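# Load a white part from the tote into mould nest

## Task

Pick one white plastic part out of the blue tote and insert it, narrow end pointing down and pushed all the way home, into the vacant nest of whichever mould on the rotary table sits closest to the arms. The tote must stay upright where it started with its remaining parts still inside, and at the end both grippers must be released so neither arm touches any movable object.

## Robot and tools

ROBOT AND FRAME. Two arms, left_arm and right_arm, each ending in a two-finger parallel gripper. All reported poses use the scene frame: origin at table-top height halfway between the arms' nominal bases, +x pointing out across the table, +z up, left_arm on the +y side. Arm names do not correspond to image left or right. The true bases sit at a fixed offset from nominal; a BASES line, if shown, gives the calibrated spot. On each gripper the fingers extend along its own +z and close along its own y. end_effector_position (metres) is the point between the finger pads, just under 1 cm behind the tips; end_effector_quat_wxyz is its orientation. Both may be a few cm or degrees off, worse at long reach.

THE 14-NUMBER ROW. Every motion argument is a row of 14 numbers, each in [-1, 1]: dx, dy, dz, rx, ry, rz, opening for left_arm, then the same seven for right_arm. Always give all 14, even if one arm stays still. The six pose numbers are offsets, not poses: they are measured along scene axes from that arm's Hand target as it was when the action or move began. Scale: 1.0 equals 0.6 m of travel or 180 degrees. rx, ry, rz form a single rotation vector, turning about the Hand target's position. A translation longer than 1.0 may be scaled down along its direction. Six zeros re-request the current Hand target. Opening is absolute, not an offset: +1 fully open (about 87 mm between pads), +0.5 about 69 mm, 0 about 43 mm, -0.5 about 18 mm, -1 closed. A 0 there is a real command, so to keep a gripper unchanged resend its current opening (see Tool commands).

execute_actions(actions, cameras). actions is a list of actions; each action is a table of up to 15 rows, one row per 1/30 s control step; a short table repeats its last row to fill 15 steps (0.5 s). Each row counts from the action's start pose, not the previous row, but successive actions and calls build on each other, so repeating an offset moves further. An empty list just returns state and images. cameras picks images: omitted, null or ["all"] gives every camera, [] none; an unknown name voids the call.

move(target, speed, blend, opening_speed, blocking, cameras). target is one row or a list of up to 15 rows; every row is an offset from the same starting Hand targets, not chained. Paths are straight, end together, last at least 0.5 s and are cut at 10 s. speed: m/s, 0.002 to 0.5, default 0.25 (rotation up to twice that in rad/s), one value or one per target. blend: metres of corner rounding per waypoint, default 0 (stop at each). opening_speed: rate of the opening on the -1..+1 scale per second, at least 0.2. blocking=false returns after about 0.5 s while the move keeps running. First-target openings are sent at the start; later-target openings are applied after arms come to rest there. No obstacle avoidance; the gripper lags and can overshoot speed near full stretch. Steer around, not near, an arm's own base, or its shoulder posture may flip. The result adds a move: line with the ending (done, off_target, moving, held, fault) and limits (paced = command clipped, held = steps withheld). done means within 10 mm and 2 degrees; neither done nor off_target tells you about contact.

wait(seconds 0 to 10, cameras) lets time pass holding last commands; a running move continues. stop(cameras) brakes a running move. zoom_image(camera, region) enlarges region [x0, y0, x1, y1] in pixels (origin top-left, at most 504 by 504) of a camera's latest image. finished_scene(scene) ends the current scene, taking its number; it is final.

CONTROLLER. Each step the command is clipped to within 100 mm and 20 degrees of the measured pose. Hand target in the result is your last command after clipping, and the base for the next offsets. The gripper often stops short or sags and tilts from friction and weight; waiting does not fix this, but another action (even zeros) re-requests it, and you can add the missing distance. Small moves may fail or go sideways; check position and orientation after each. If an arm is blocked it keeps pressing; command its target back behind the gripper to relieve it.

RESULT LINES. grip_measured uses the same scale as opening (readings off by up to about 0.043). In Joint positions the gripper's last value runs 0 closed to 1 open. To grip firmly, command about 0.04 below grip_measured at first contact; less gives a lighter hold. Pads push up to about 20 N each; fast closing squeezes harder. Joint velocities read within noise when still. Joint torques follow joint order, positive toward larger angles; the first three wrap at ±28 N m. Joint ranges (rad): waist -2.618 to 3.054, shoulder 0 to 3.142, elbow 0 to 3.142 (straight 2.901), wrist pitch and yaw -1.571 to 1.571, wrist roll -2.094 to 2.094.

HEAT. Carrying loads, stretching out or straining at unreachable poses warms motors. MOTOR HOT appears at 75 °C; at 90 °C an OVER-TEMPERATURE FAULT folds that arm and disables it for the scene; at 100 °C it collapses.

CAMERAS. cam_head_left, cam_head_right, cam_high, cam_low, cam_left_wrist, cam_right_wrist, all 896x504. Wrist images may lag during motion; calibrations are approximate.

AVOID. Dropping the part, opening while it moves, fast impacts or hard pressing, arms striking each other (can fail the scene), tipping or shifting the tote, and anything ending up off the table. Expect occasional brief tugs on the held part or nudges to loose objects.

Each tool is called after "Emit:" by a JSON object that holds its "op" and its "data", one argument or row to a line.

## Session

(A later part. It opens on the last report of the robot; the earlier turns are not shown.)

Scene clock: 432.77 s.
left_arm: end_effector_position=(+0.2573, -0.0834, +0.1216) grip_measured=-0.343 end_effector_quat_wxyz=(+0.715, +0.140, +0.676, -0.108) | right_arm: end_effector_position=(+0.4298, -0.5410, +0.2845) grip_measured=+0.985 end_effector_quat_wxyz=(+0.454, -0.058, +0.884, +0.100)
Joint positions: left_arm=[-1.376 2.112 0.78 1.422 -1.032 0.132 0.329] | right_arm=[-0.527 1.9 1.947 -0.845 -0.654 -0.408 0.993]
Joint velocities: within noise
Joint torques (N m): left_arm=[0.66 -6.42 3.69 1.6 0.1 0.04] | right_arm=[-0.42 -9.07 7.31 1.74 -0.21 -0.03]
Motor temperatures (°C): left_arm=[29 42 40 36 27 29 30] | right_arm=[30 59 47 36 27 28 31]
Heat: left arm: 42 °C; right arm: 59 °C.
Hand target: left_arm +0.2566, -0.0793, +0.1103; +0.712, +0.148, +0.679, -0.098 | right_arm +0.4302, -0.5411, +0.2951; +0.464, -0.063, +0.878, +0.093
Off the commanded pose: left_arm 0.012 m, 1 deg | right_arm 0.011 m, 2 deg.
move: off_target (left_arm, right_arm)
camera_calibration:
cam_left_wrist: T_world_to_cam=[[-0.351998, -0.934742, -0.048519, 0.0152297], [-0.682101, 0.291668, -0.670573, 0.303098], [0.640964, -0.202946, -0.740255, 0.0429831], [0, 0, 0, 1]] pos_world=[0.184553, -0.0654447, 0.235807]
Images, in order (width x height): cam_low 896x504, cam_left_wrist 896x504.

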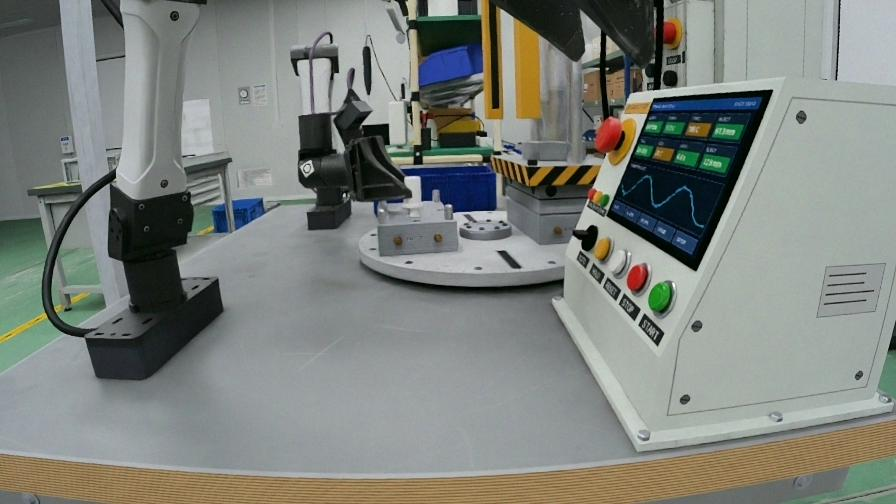

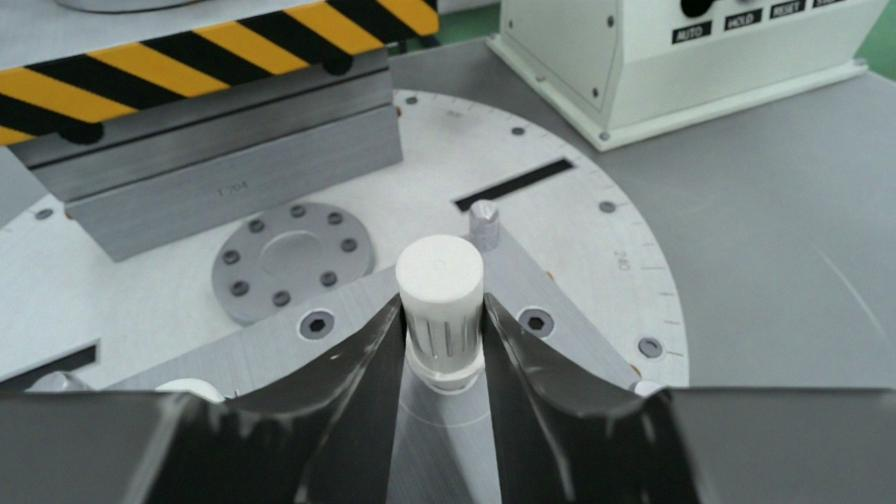

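Emit:
{"op": "move", "data": {
  "target": [0.002,0,-0.015,0,0,0,-0.6,0,0,0,0,0,0,1],
  "speed": 0.03,
  "cameras": ["cam_low","cam_left_wrist"]
}}

Emit:
{"op": "zoom_image", "data": {
  "camera": "cam_low",
  "region": [385, 145, 445, 225]
}}

Emit:
{"op": "zoom_image", "data": {
  "camera": "cam_left_wrist",
  "region": [370, 330, 530, 450]
}}

Scene clock: 441.23 s.
left_arm: end_effector_position=(+0.2573, -0.0834, +0.1124) grip_measured=-0.343 end_effector_quat_wxyz=(+0.715, +0.141, +0.676, -0.108) | right_arm: end_effector_position=(+0.4298, -0.5410, +0.2845) grip_measured=+0.985 end_effector_quat_wxyz=(+0.454, -0.058, +0.884, +0.100)
Joint positions: left_arm=[-1.376 2.149 0.78 1.458 -1.031 0.132 0.329] | right_arm=[-0.527 1.9 1.947 -0.845 -0.654 -0.408 0.993]
Joint velocities: within noise
Joint torques (N m): left_arm=[0.91 -6.45 3.7 1.6 0.13 0.04] | right_arm=[-0.34 -8.91 7.43 1.74 -0.23 0.03]
Motor temperatures (°C): left_arm=[29 42 39 36 27 29 30] | right_arm=[30 59 47 36 27 28 31]
Heat: left arm: 42 °C; right arm: 59 °C.
Hand target: left_arm +0.2578, -0.0794, +0.1013; +0.712, +0.148, +0.679, -0.098 | right_arm +0.4302, -0.5411, +0.2951; +0.464, -0.063, +0.878, +0.093
Off the commanded pose: left_arm 0.012 m, 2 deg | right_arm 0.011 m, 2 deg.
move: off_target (left_arm, right_arm)
camera_calibration:
cam_left_wrist: T_world_to_cam=[[-0.352705, -0.934474, -0.0485543, 0.0149316], [-0.681834, 0.292194, -0.670615, 0.29693], [0.64086, -0.203424, -0.740215, 0.0362351], [0, 0, 0, 1]] pos_world=[0.184502, -0.0654368, 0.226672]
Images, in order (width x height): cam_low 896x504, cam_left_wrist 896x504.

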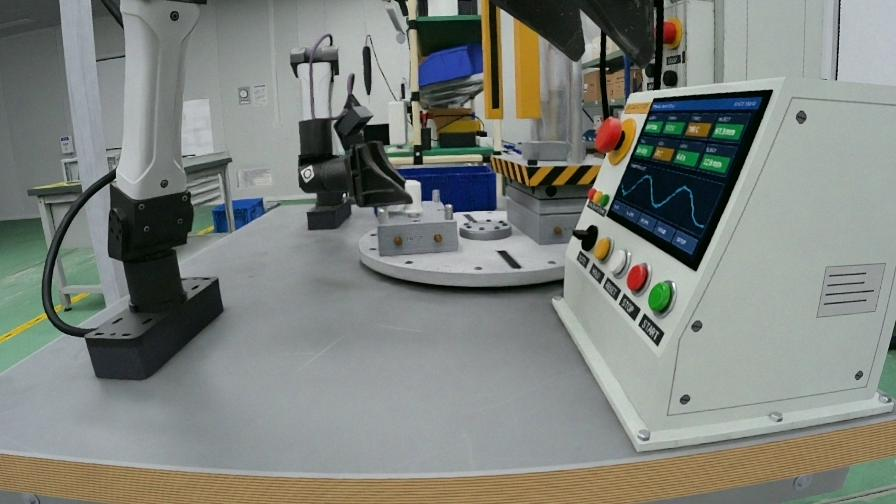

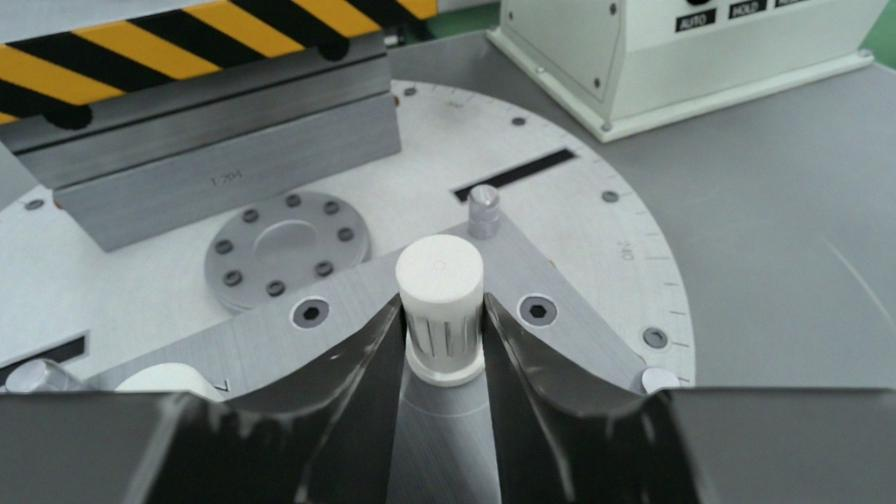

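Scaled by 6.300 from the camera's 896x504 image, which has a finer 1280x720 frame.

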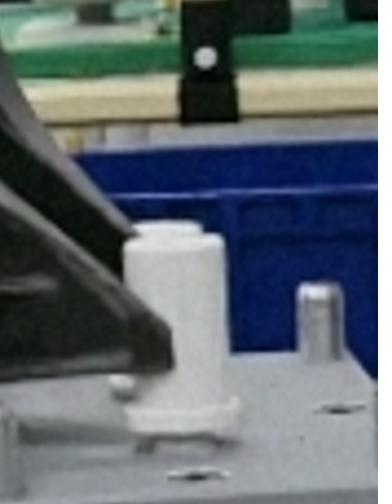

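Scaled by 3.150 from the camera's 896x504 image, which has a finer 1280x720 frame.

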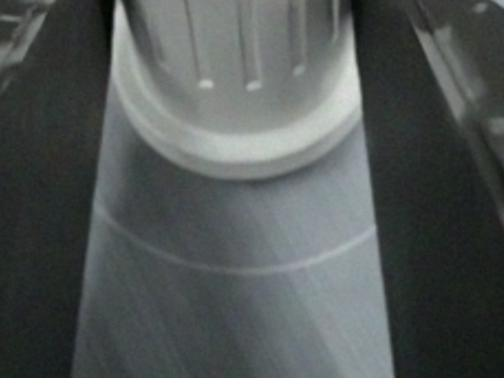

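Emit:
{"op": "move", "data": {
  "target": [0.001,0,-0.01,0,0,0,-0.6,0,0,0,0,0,0,1],
  "speed": 0.03,
  "cameras": ["cam_low","cam_left_wrist"]
}}

Emit:
{"op": "zoom_image", "data": {
  "camera": "cam_low",
  "region": [385, 145, 445, 225]
}}

Emit:
{"op": "zoom_image", "data": {
  "camera": "cam_left_wrist",
  "region": [370, 330, 530, 450]
}}

Scene clock: 446.23 s.
left_arm: end_effector_position=(+0.2571, -0.0836, +0.1065) grip_measured=-0.343 end_effector_quat_wxyz=(+0.715, +0.141, +0.676, -0.109) | right_arm: end_effector_position=(+0.4298, -0.5410, +0.2845) grip_measured=+0.985 end_effector_quat_wxyz=(+0.454, -0.058, +0.884, +0.100)
Joint positions: left_arm=[-1.376 2.173 0.78 1.483 -1.029 0.132 0.329] | right_arm=[-0.527 1.9 1.947 -0.845 -0.654 -0.408 0.993]
Joint velocities: within noise
Joint torques (N m): left_arm=[1.05 -6.42 3.74 1.59 0.11 0.03] | right_arm=[-0.43 -8.99 7.31 1.74 -0.24 -0.01]
Motor temperatures (°C): left_arm=[29 42 39 36 27 29 30] | right_arm=[30 59 47 36 27 28 31]
Heat: left arm: 42 °C; right arm: 59 °C.
Hand target: left_arm +0.2585, -0.0793, +0.0954; +0.712, +0.148, +0.679, -0.098 | right_arm +0.4302, -0.5411, +0.2951; +0.464, -0.063, +0.878, +0.093
Off the commanded pose: left_arm 0.012 m, 2 deg | right_arm 0.011 m, 2 deg.
move: off_target (left_arm, right_arm)
camera_calibration:
cam_left_wrist: T_world_to_cam=[[-0.354818, -0.933702, -0.048009, 0.0149797], [-0.680938, 0.293269, -0.671056, 0.292812], [0.640646, -0.205412, -0.73985, 0.0317911], [0, 0, 0, 1]] pos_world=[0.184335, -0.0653559, 0.220733]
Images, in order (width x height): cam_low 896x504, cam_left_wrist 896x504.

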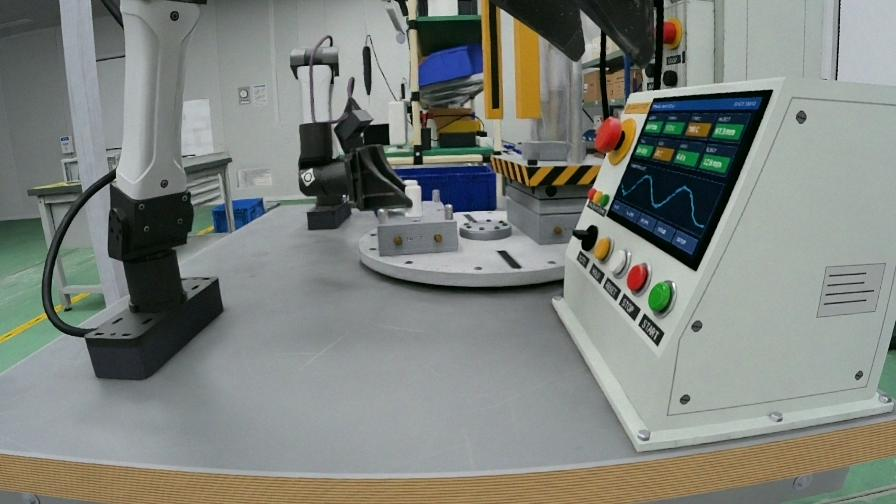

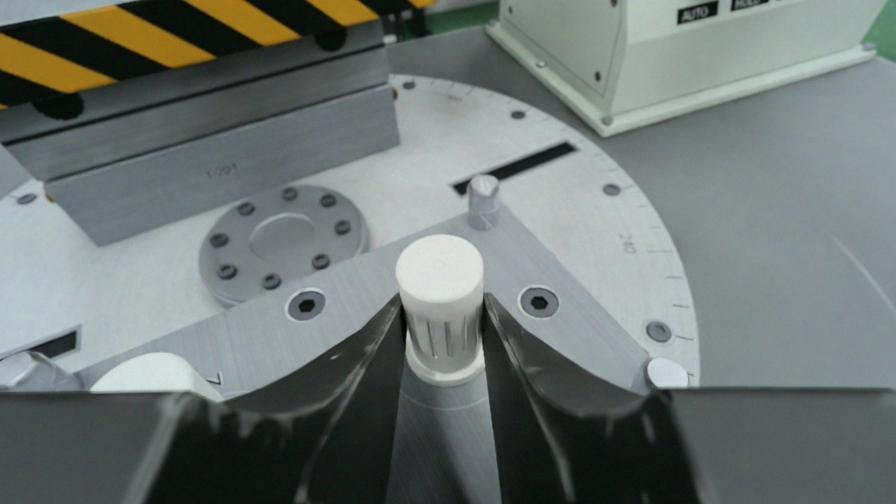

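Scaled by 6.300 from the camera's 896x504 image, which has a finer 1280x720 frame.

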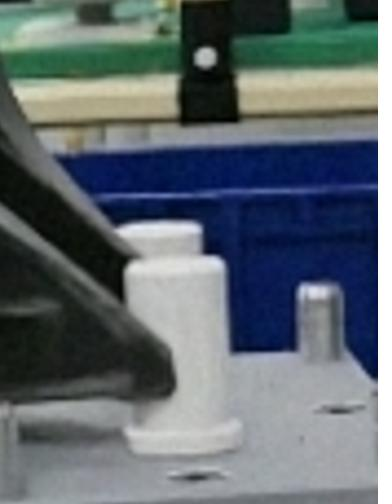

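Scaled by 3.150 from the camera's 896x504 image, which has a finer 1280x720 frame.

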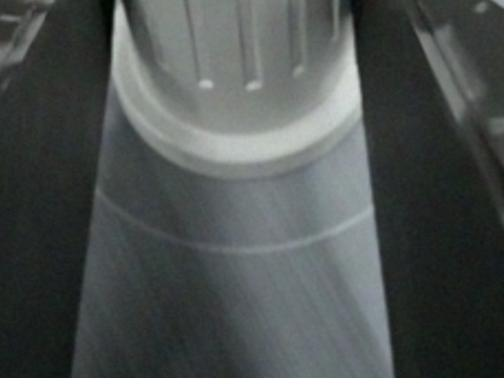

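Emit:
{"op": "move", "data": {
  "target": [0,0,-0.012,0,0,0,-0.6,0,0,0,0,0,0,1],
  "speed": 0.03,
  "cameras": ["cam_low","cam_left_wrist"]
}}

Emit:
{"op": "zoom_image", "data": {
  "camera": "cam_low",
  "region": [365, 135, 465, 225]
}}

Scene clock: 470.37 s.
left_arm: end_effector_position=(+0.2572, -0.0840, +0.1062) grip_measured=-0.343 end_effector_quat_wxyz=(+0.719, +0.131, +0.672, -0.119) | right_arm: end_effector_position=(+0.4298, -0.5410, +0.2845) grip_measured=+0.985 end_effector_quat_wxyz=(+0.454, -0.058, +0.884, +0.100)
Joint positions: left_arm=[-1.376 2.194 0.78 1.535 -1.029 0.133 0.329] | right_arm=[-0.527 1.9 1.947 -0.845 -0.654 -0.408 0.993]
Joint velocities: within noise
Joint torques (N m): left_arm=[1.02 -5.9 3.74 1.3 0.13 0.03] | right_arm=[-0.36 -8.94 7.28 1.75 -0.21 0]
Motor temperatures (°C): left_arm=[29 41 39 35 27 29 30] | right_arm=[30 59 47 36 27 28 31]
Heat: left arm: 41 °C; right arm: 59 °C.
Hand target: left_arm +0.2585, -0.0793, +0.0881; +0.712, +0.148, +0.679, -0.098 | right_arm +0.4302, -0.5411, +0.2951; +0.464, -0.063, +0.878, +0.093
Off the commanded pose: left_arm 0.019 m, 3 deg | right_arm 0.011 m, 2 deg.
move: off_target (left_arm, right_arm)
camera_calibration:
cam_left_wrist: T_world_to_cam=[[-0.354574, -0.934752, -0.022697, 0.0118049], [-0.677017, 0.2734, -0.683301, 0.291406], [0.644923, -0.226915, -0.729784, 0.0274644], [0, 0, 0, 1]] pos_world=[0.18376, -0.0624037, 0.219429]
Images, in order (width x height): cam_low 896x504, cam_left_wrist 896x504.

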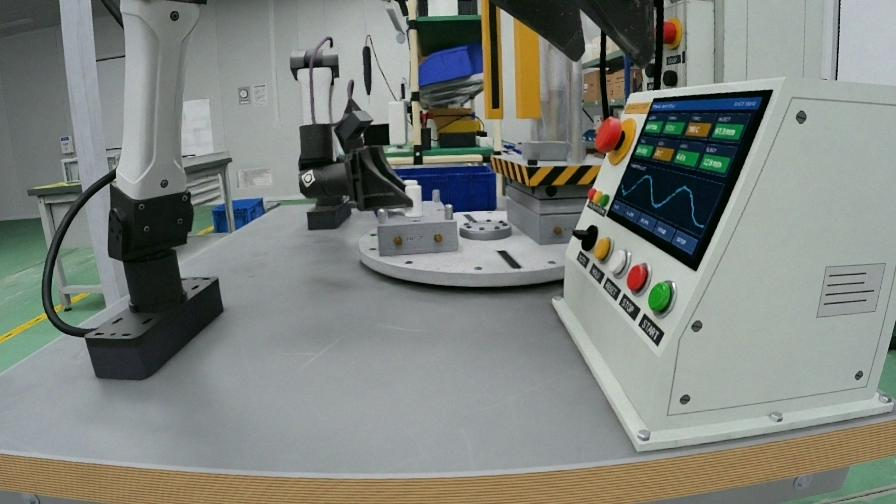

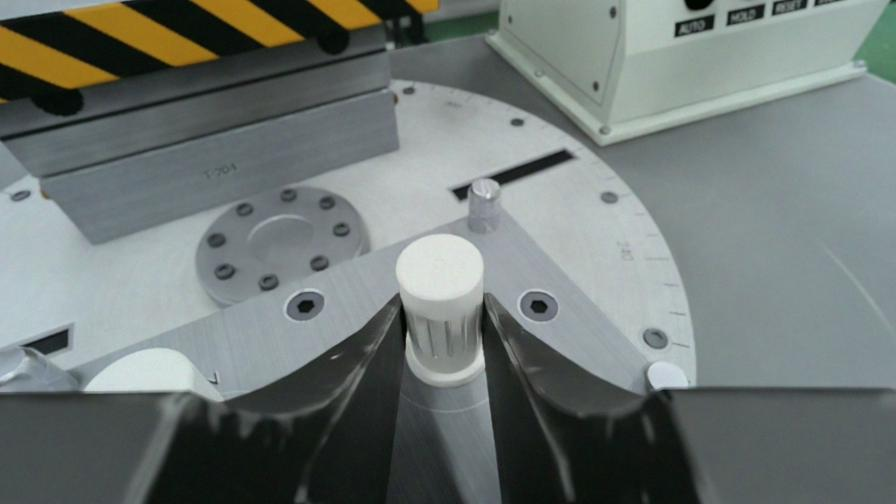

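Scaled by 5.040 from the camera's 896x504 image, which has a finer 1280x720 frame.

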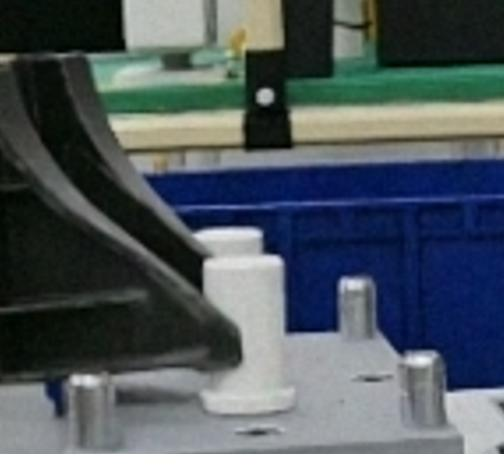

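Emit:
{"op": "move", "data": {
  "target": [
    [-0.002,-0.008,0.017,0,0,0,-0.6,0,0,0,0,0,0,1],
    [-0.002,-0.008,0.017,0,0,0,0.15,0,0,0,0,0,0,1]
  ],
  "speed": 0.03,
  "opening_speed": 0.4,
  "cameras": ["cam_low","cam_left_wrist"]
}}

Emit:
{"op": "zoom_image", "data": {
  "camera": "cam_low",
  "region": [365, 135, 465, 225]
}}

Scene clock: 480.37 s.
left_arm: end_effector_position=(+0.2570, -0.0826, +0.0980) grip_measured=+0.150 end_effector_quat_wxyz=(+0.713, +0.149, +0.678, -0.102) | right_arm: end_effector_position=(+0.4298, -0.5410, +0.2845) grip_measured=+0.985 end_effector_quat_wxyz=(+0.454, -0.058, +0.884, +0.100)
Joint positions: left_arm=[-1.376 2.194 0.78 1.484 -1.029 0.136 0.575] | right_arm=[-0.527 1.9 1.947 -0.845 -0.654 -0.408 0.993]
Joint velocities: within noise
Joint torques (N m): left_arm=[0.57 -8.29 5.53 1.37 0.04 0.01] | right_arm=[-0.31 -9.03 7.32 1.76 -0.25 -0.02]
Motor temperatures (°C): left_arm=[29 41 39 35 27 29 30] | right_arm=[30 59 47 36 27 28 31]
Heat: left arm: 41 °C; right arm: 59 °C.
Hand target: left_arm +0.2572, -0.0842, +0.0985; +0.712, +0.148, +0.679, -0.098 | right_arm +0.4302, -0.5411, +0.2951; +0.464, -0.063, +0.878, +0.093
Off the commanded pose: left_arm 0.002 m, 0 deg | right_arm 0.011 m, 2 deg.
move: off_target (right_arm); target 2's new opening was sent with left_arm's hand 0.008 m and 3 deg from that target
camera_calibration:
cam_left_wrist: T_world_to_cam=[[-0.354807, -0.932385, -0.0690631, 0.017663], [-0.682543, 0.308798, -0.662404, 0.287539], [0.638942, -0.187887, -0.745956, 0.0282228], [0, 0, 0, 1]] pos_world=[0.184492, -0.0670201, 0.21274]
Images, in order (width x height): cam_low 896x504, cam_left_wrist 896x504.

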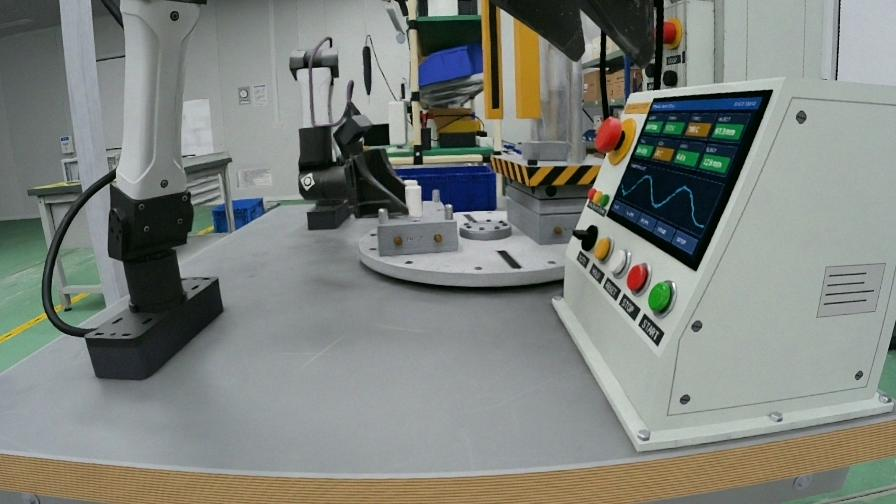

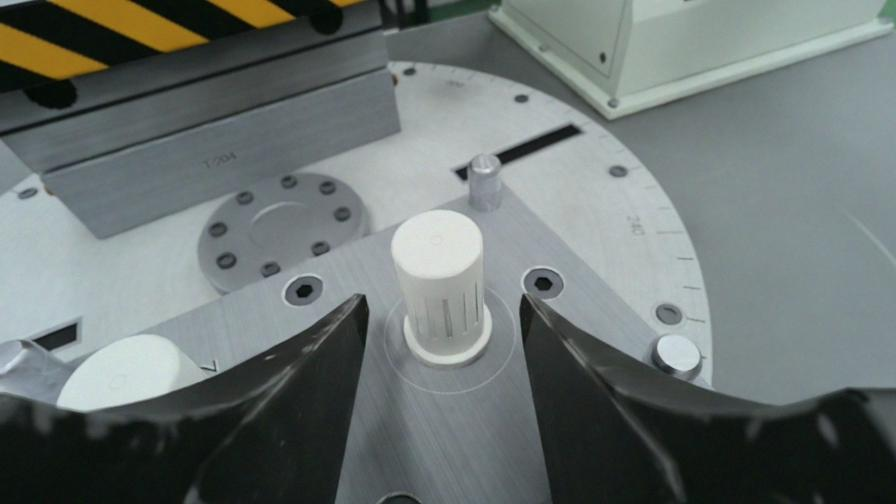

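Scaled by 5.040 from the camera's 896x504 image, which has a finer 1280x720 frame.

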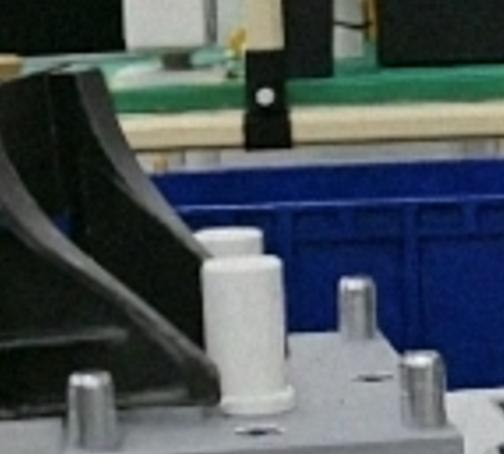

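Emit:
{"op": "move", "data": {
  "target": [
    [0,0,0.010,0,0,0,0.15,0,0,0,0,0,0,1],
    [-0.1,0.038,0.03,0,0,0,0.15,0,0,0,0,0,0,1],
    [-0.14,0.1,0.2,0,0,0,0.15,0,0,0,0,0,0,1]
  ],
  "speed": [0.04,0.06,0.12],
  "blend": [0.004,0.02,0],
  "cameras": ["cam_low","cam_left_wrist","cam_high"]
}}

Emit:
{"op": "zoom_image", "data": {
  "camera": "cam_low",
  "region": [365, 165, 465, 265]
}}

Emit:
{"op": "zoom_image", "data": {
  "camera": "cam_high",
  "region": [380, 200, 580, 320]
}}

Scene clock: 493.43 s.
left_arm: end_effector_position=(+0.1746, -0.0267, +0.2116) grip_measured=+0.150 end_effector_quat_wxyz=(+0.713, +0.159, +0.677, -0.092) | right_arm: end_effector_position=(+0.4298, -0.5410, +0.2845) grip_measured=+0.985 end_effector_quat_wxyz=(+0.454, -0.058, +0.884, +0.100)
Joint positions: left_arm=[-1.628 1.597 0.61 1.102 -1.28 0.213 0.575] | right_arm=[-0.527 1.9 1.947 -0.845 -0.654 -0.408 0.993]
Joint velocities: within noise
Joint torques (N m): left_arm=[0.27 -7.35 6.75 1.19 0.04 -0.11] | right_arm=[-0.27 -9.06 7.31 1.75 -0.23 0.01]
Motor temperatures (°C): left_arm=[29 41 39 35 27 29 30] | right_arm=[30 59 47 36 27 28 31]
Heat: left arm: 41 °C; right arm: 59 °C.
Hand target: left_arm +0.1732, -0.0242, +0.2185; +0.712, +0.148, +0.679, -0.098 | right_arm +0.4302, -0.5411, +0.2951; +0.464, -0.063, +0.878, +0.093
Off the commanded pose: left_arm 0.007 m, 1 deg | right_arm 0.011 m, 2 deg.
move: off_target (right_arm); blend cut to 0.003 m at target 1
camera_calibration:
cam_left_wrist: T_world_to_cam=[[-0.35378, -0.930377, -0.096112, 0.0539647], [-0.678428, 0.325989, -0.658382, 0.28822], [0.643875, -0.167717, -0.746522, 0.175959], [0, 0, 0, 1]] pos_world=[0.101332, -0.0142375, 0.326303]
Images, in order (width x height): cam_high 896x504, cam_low 896x504, cam_left_wrist 896x504.

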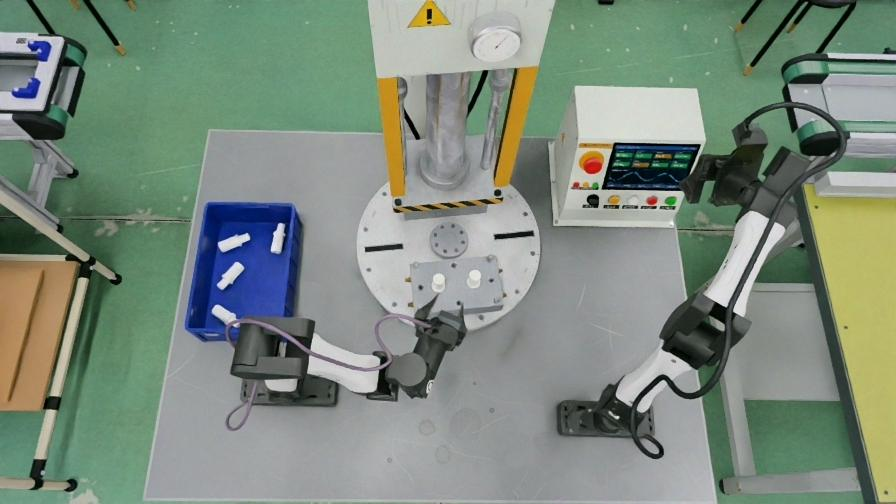

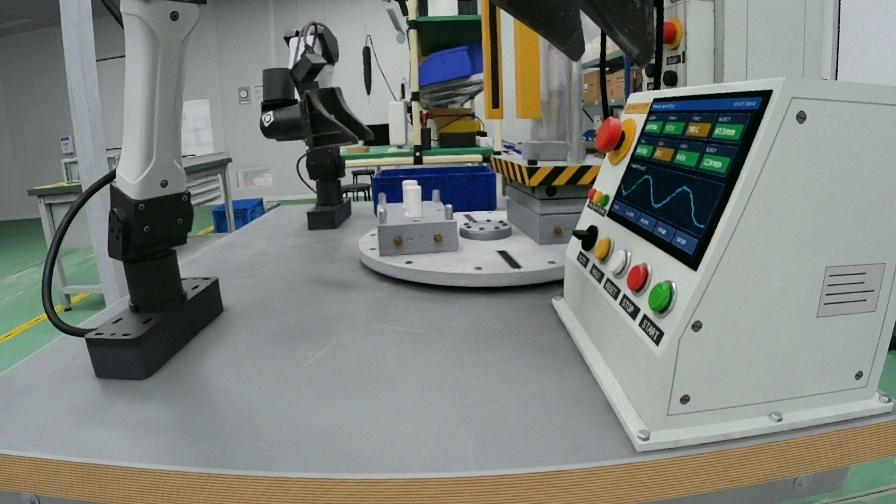

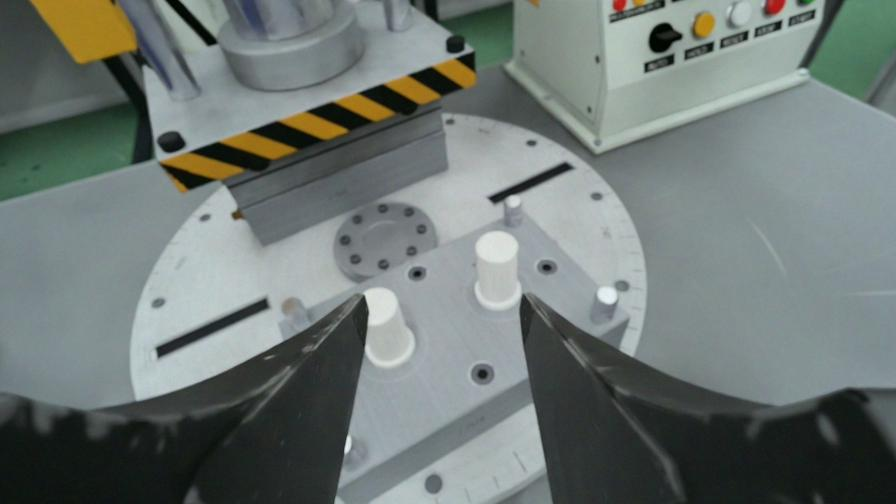

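Scaled by 5.040 from the camera's 896x504 image, which has a finer 1280x720 frame.

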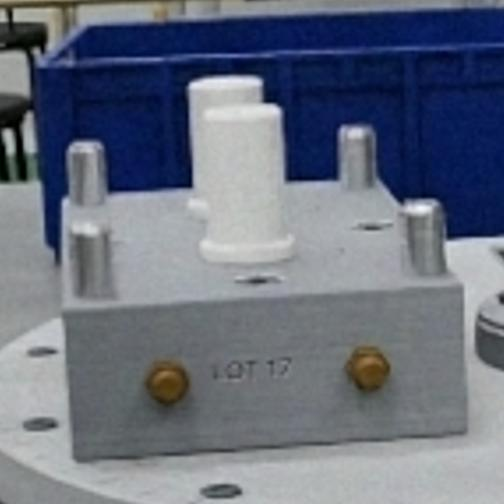

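Scaled by 2.520 from the camera's 896x504 image, which has a finer 1280x720 frame.

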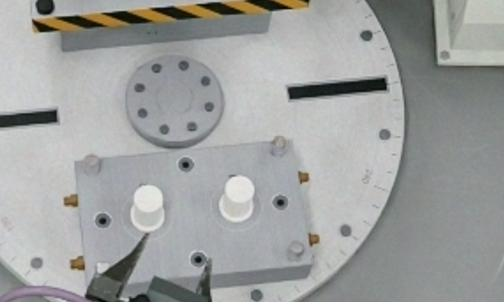

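Emit:
{"op": "finished_scene", "data": {
  "scene": 1
}}

The scene is finished: the task was done.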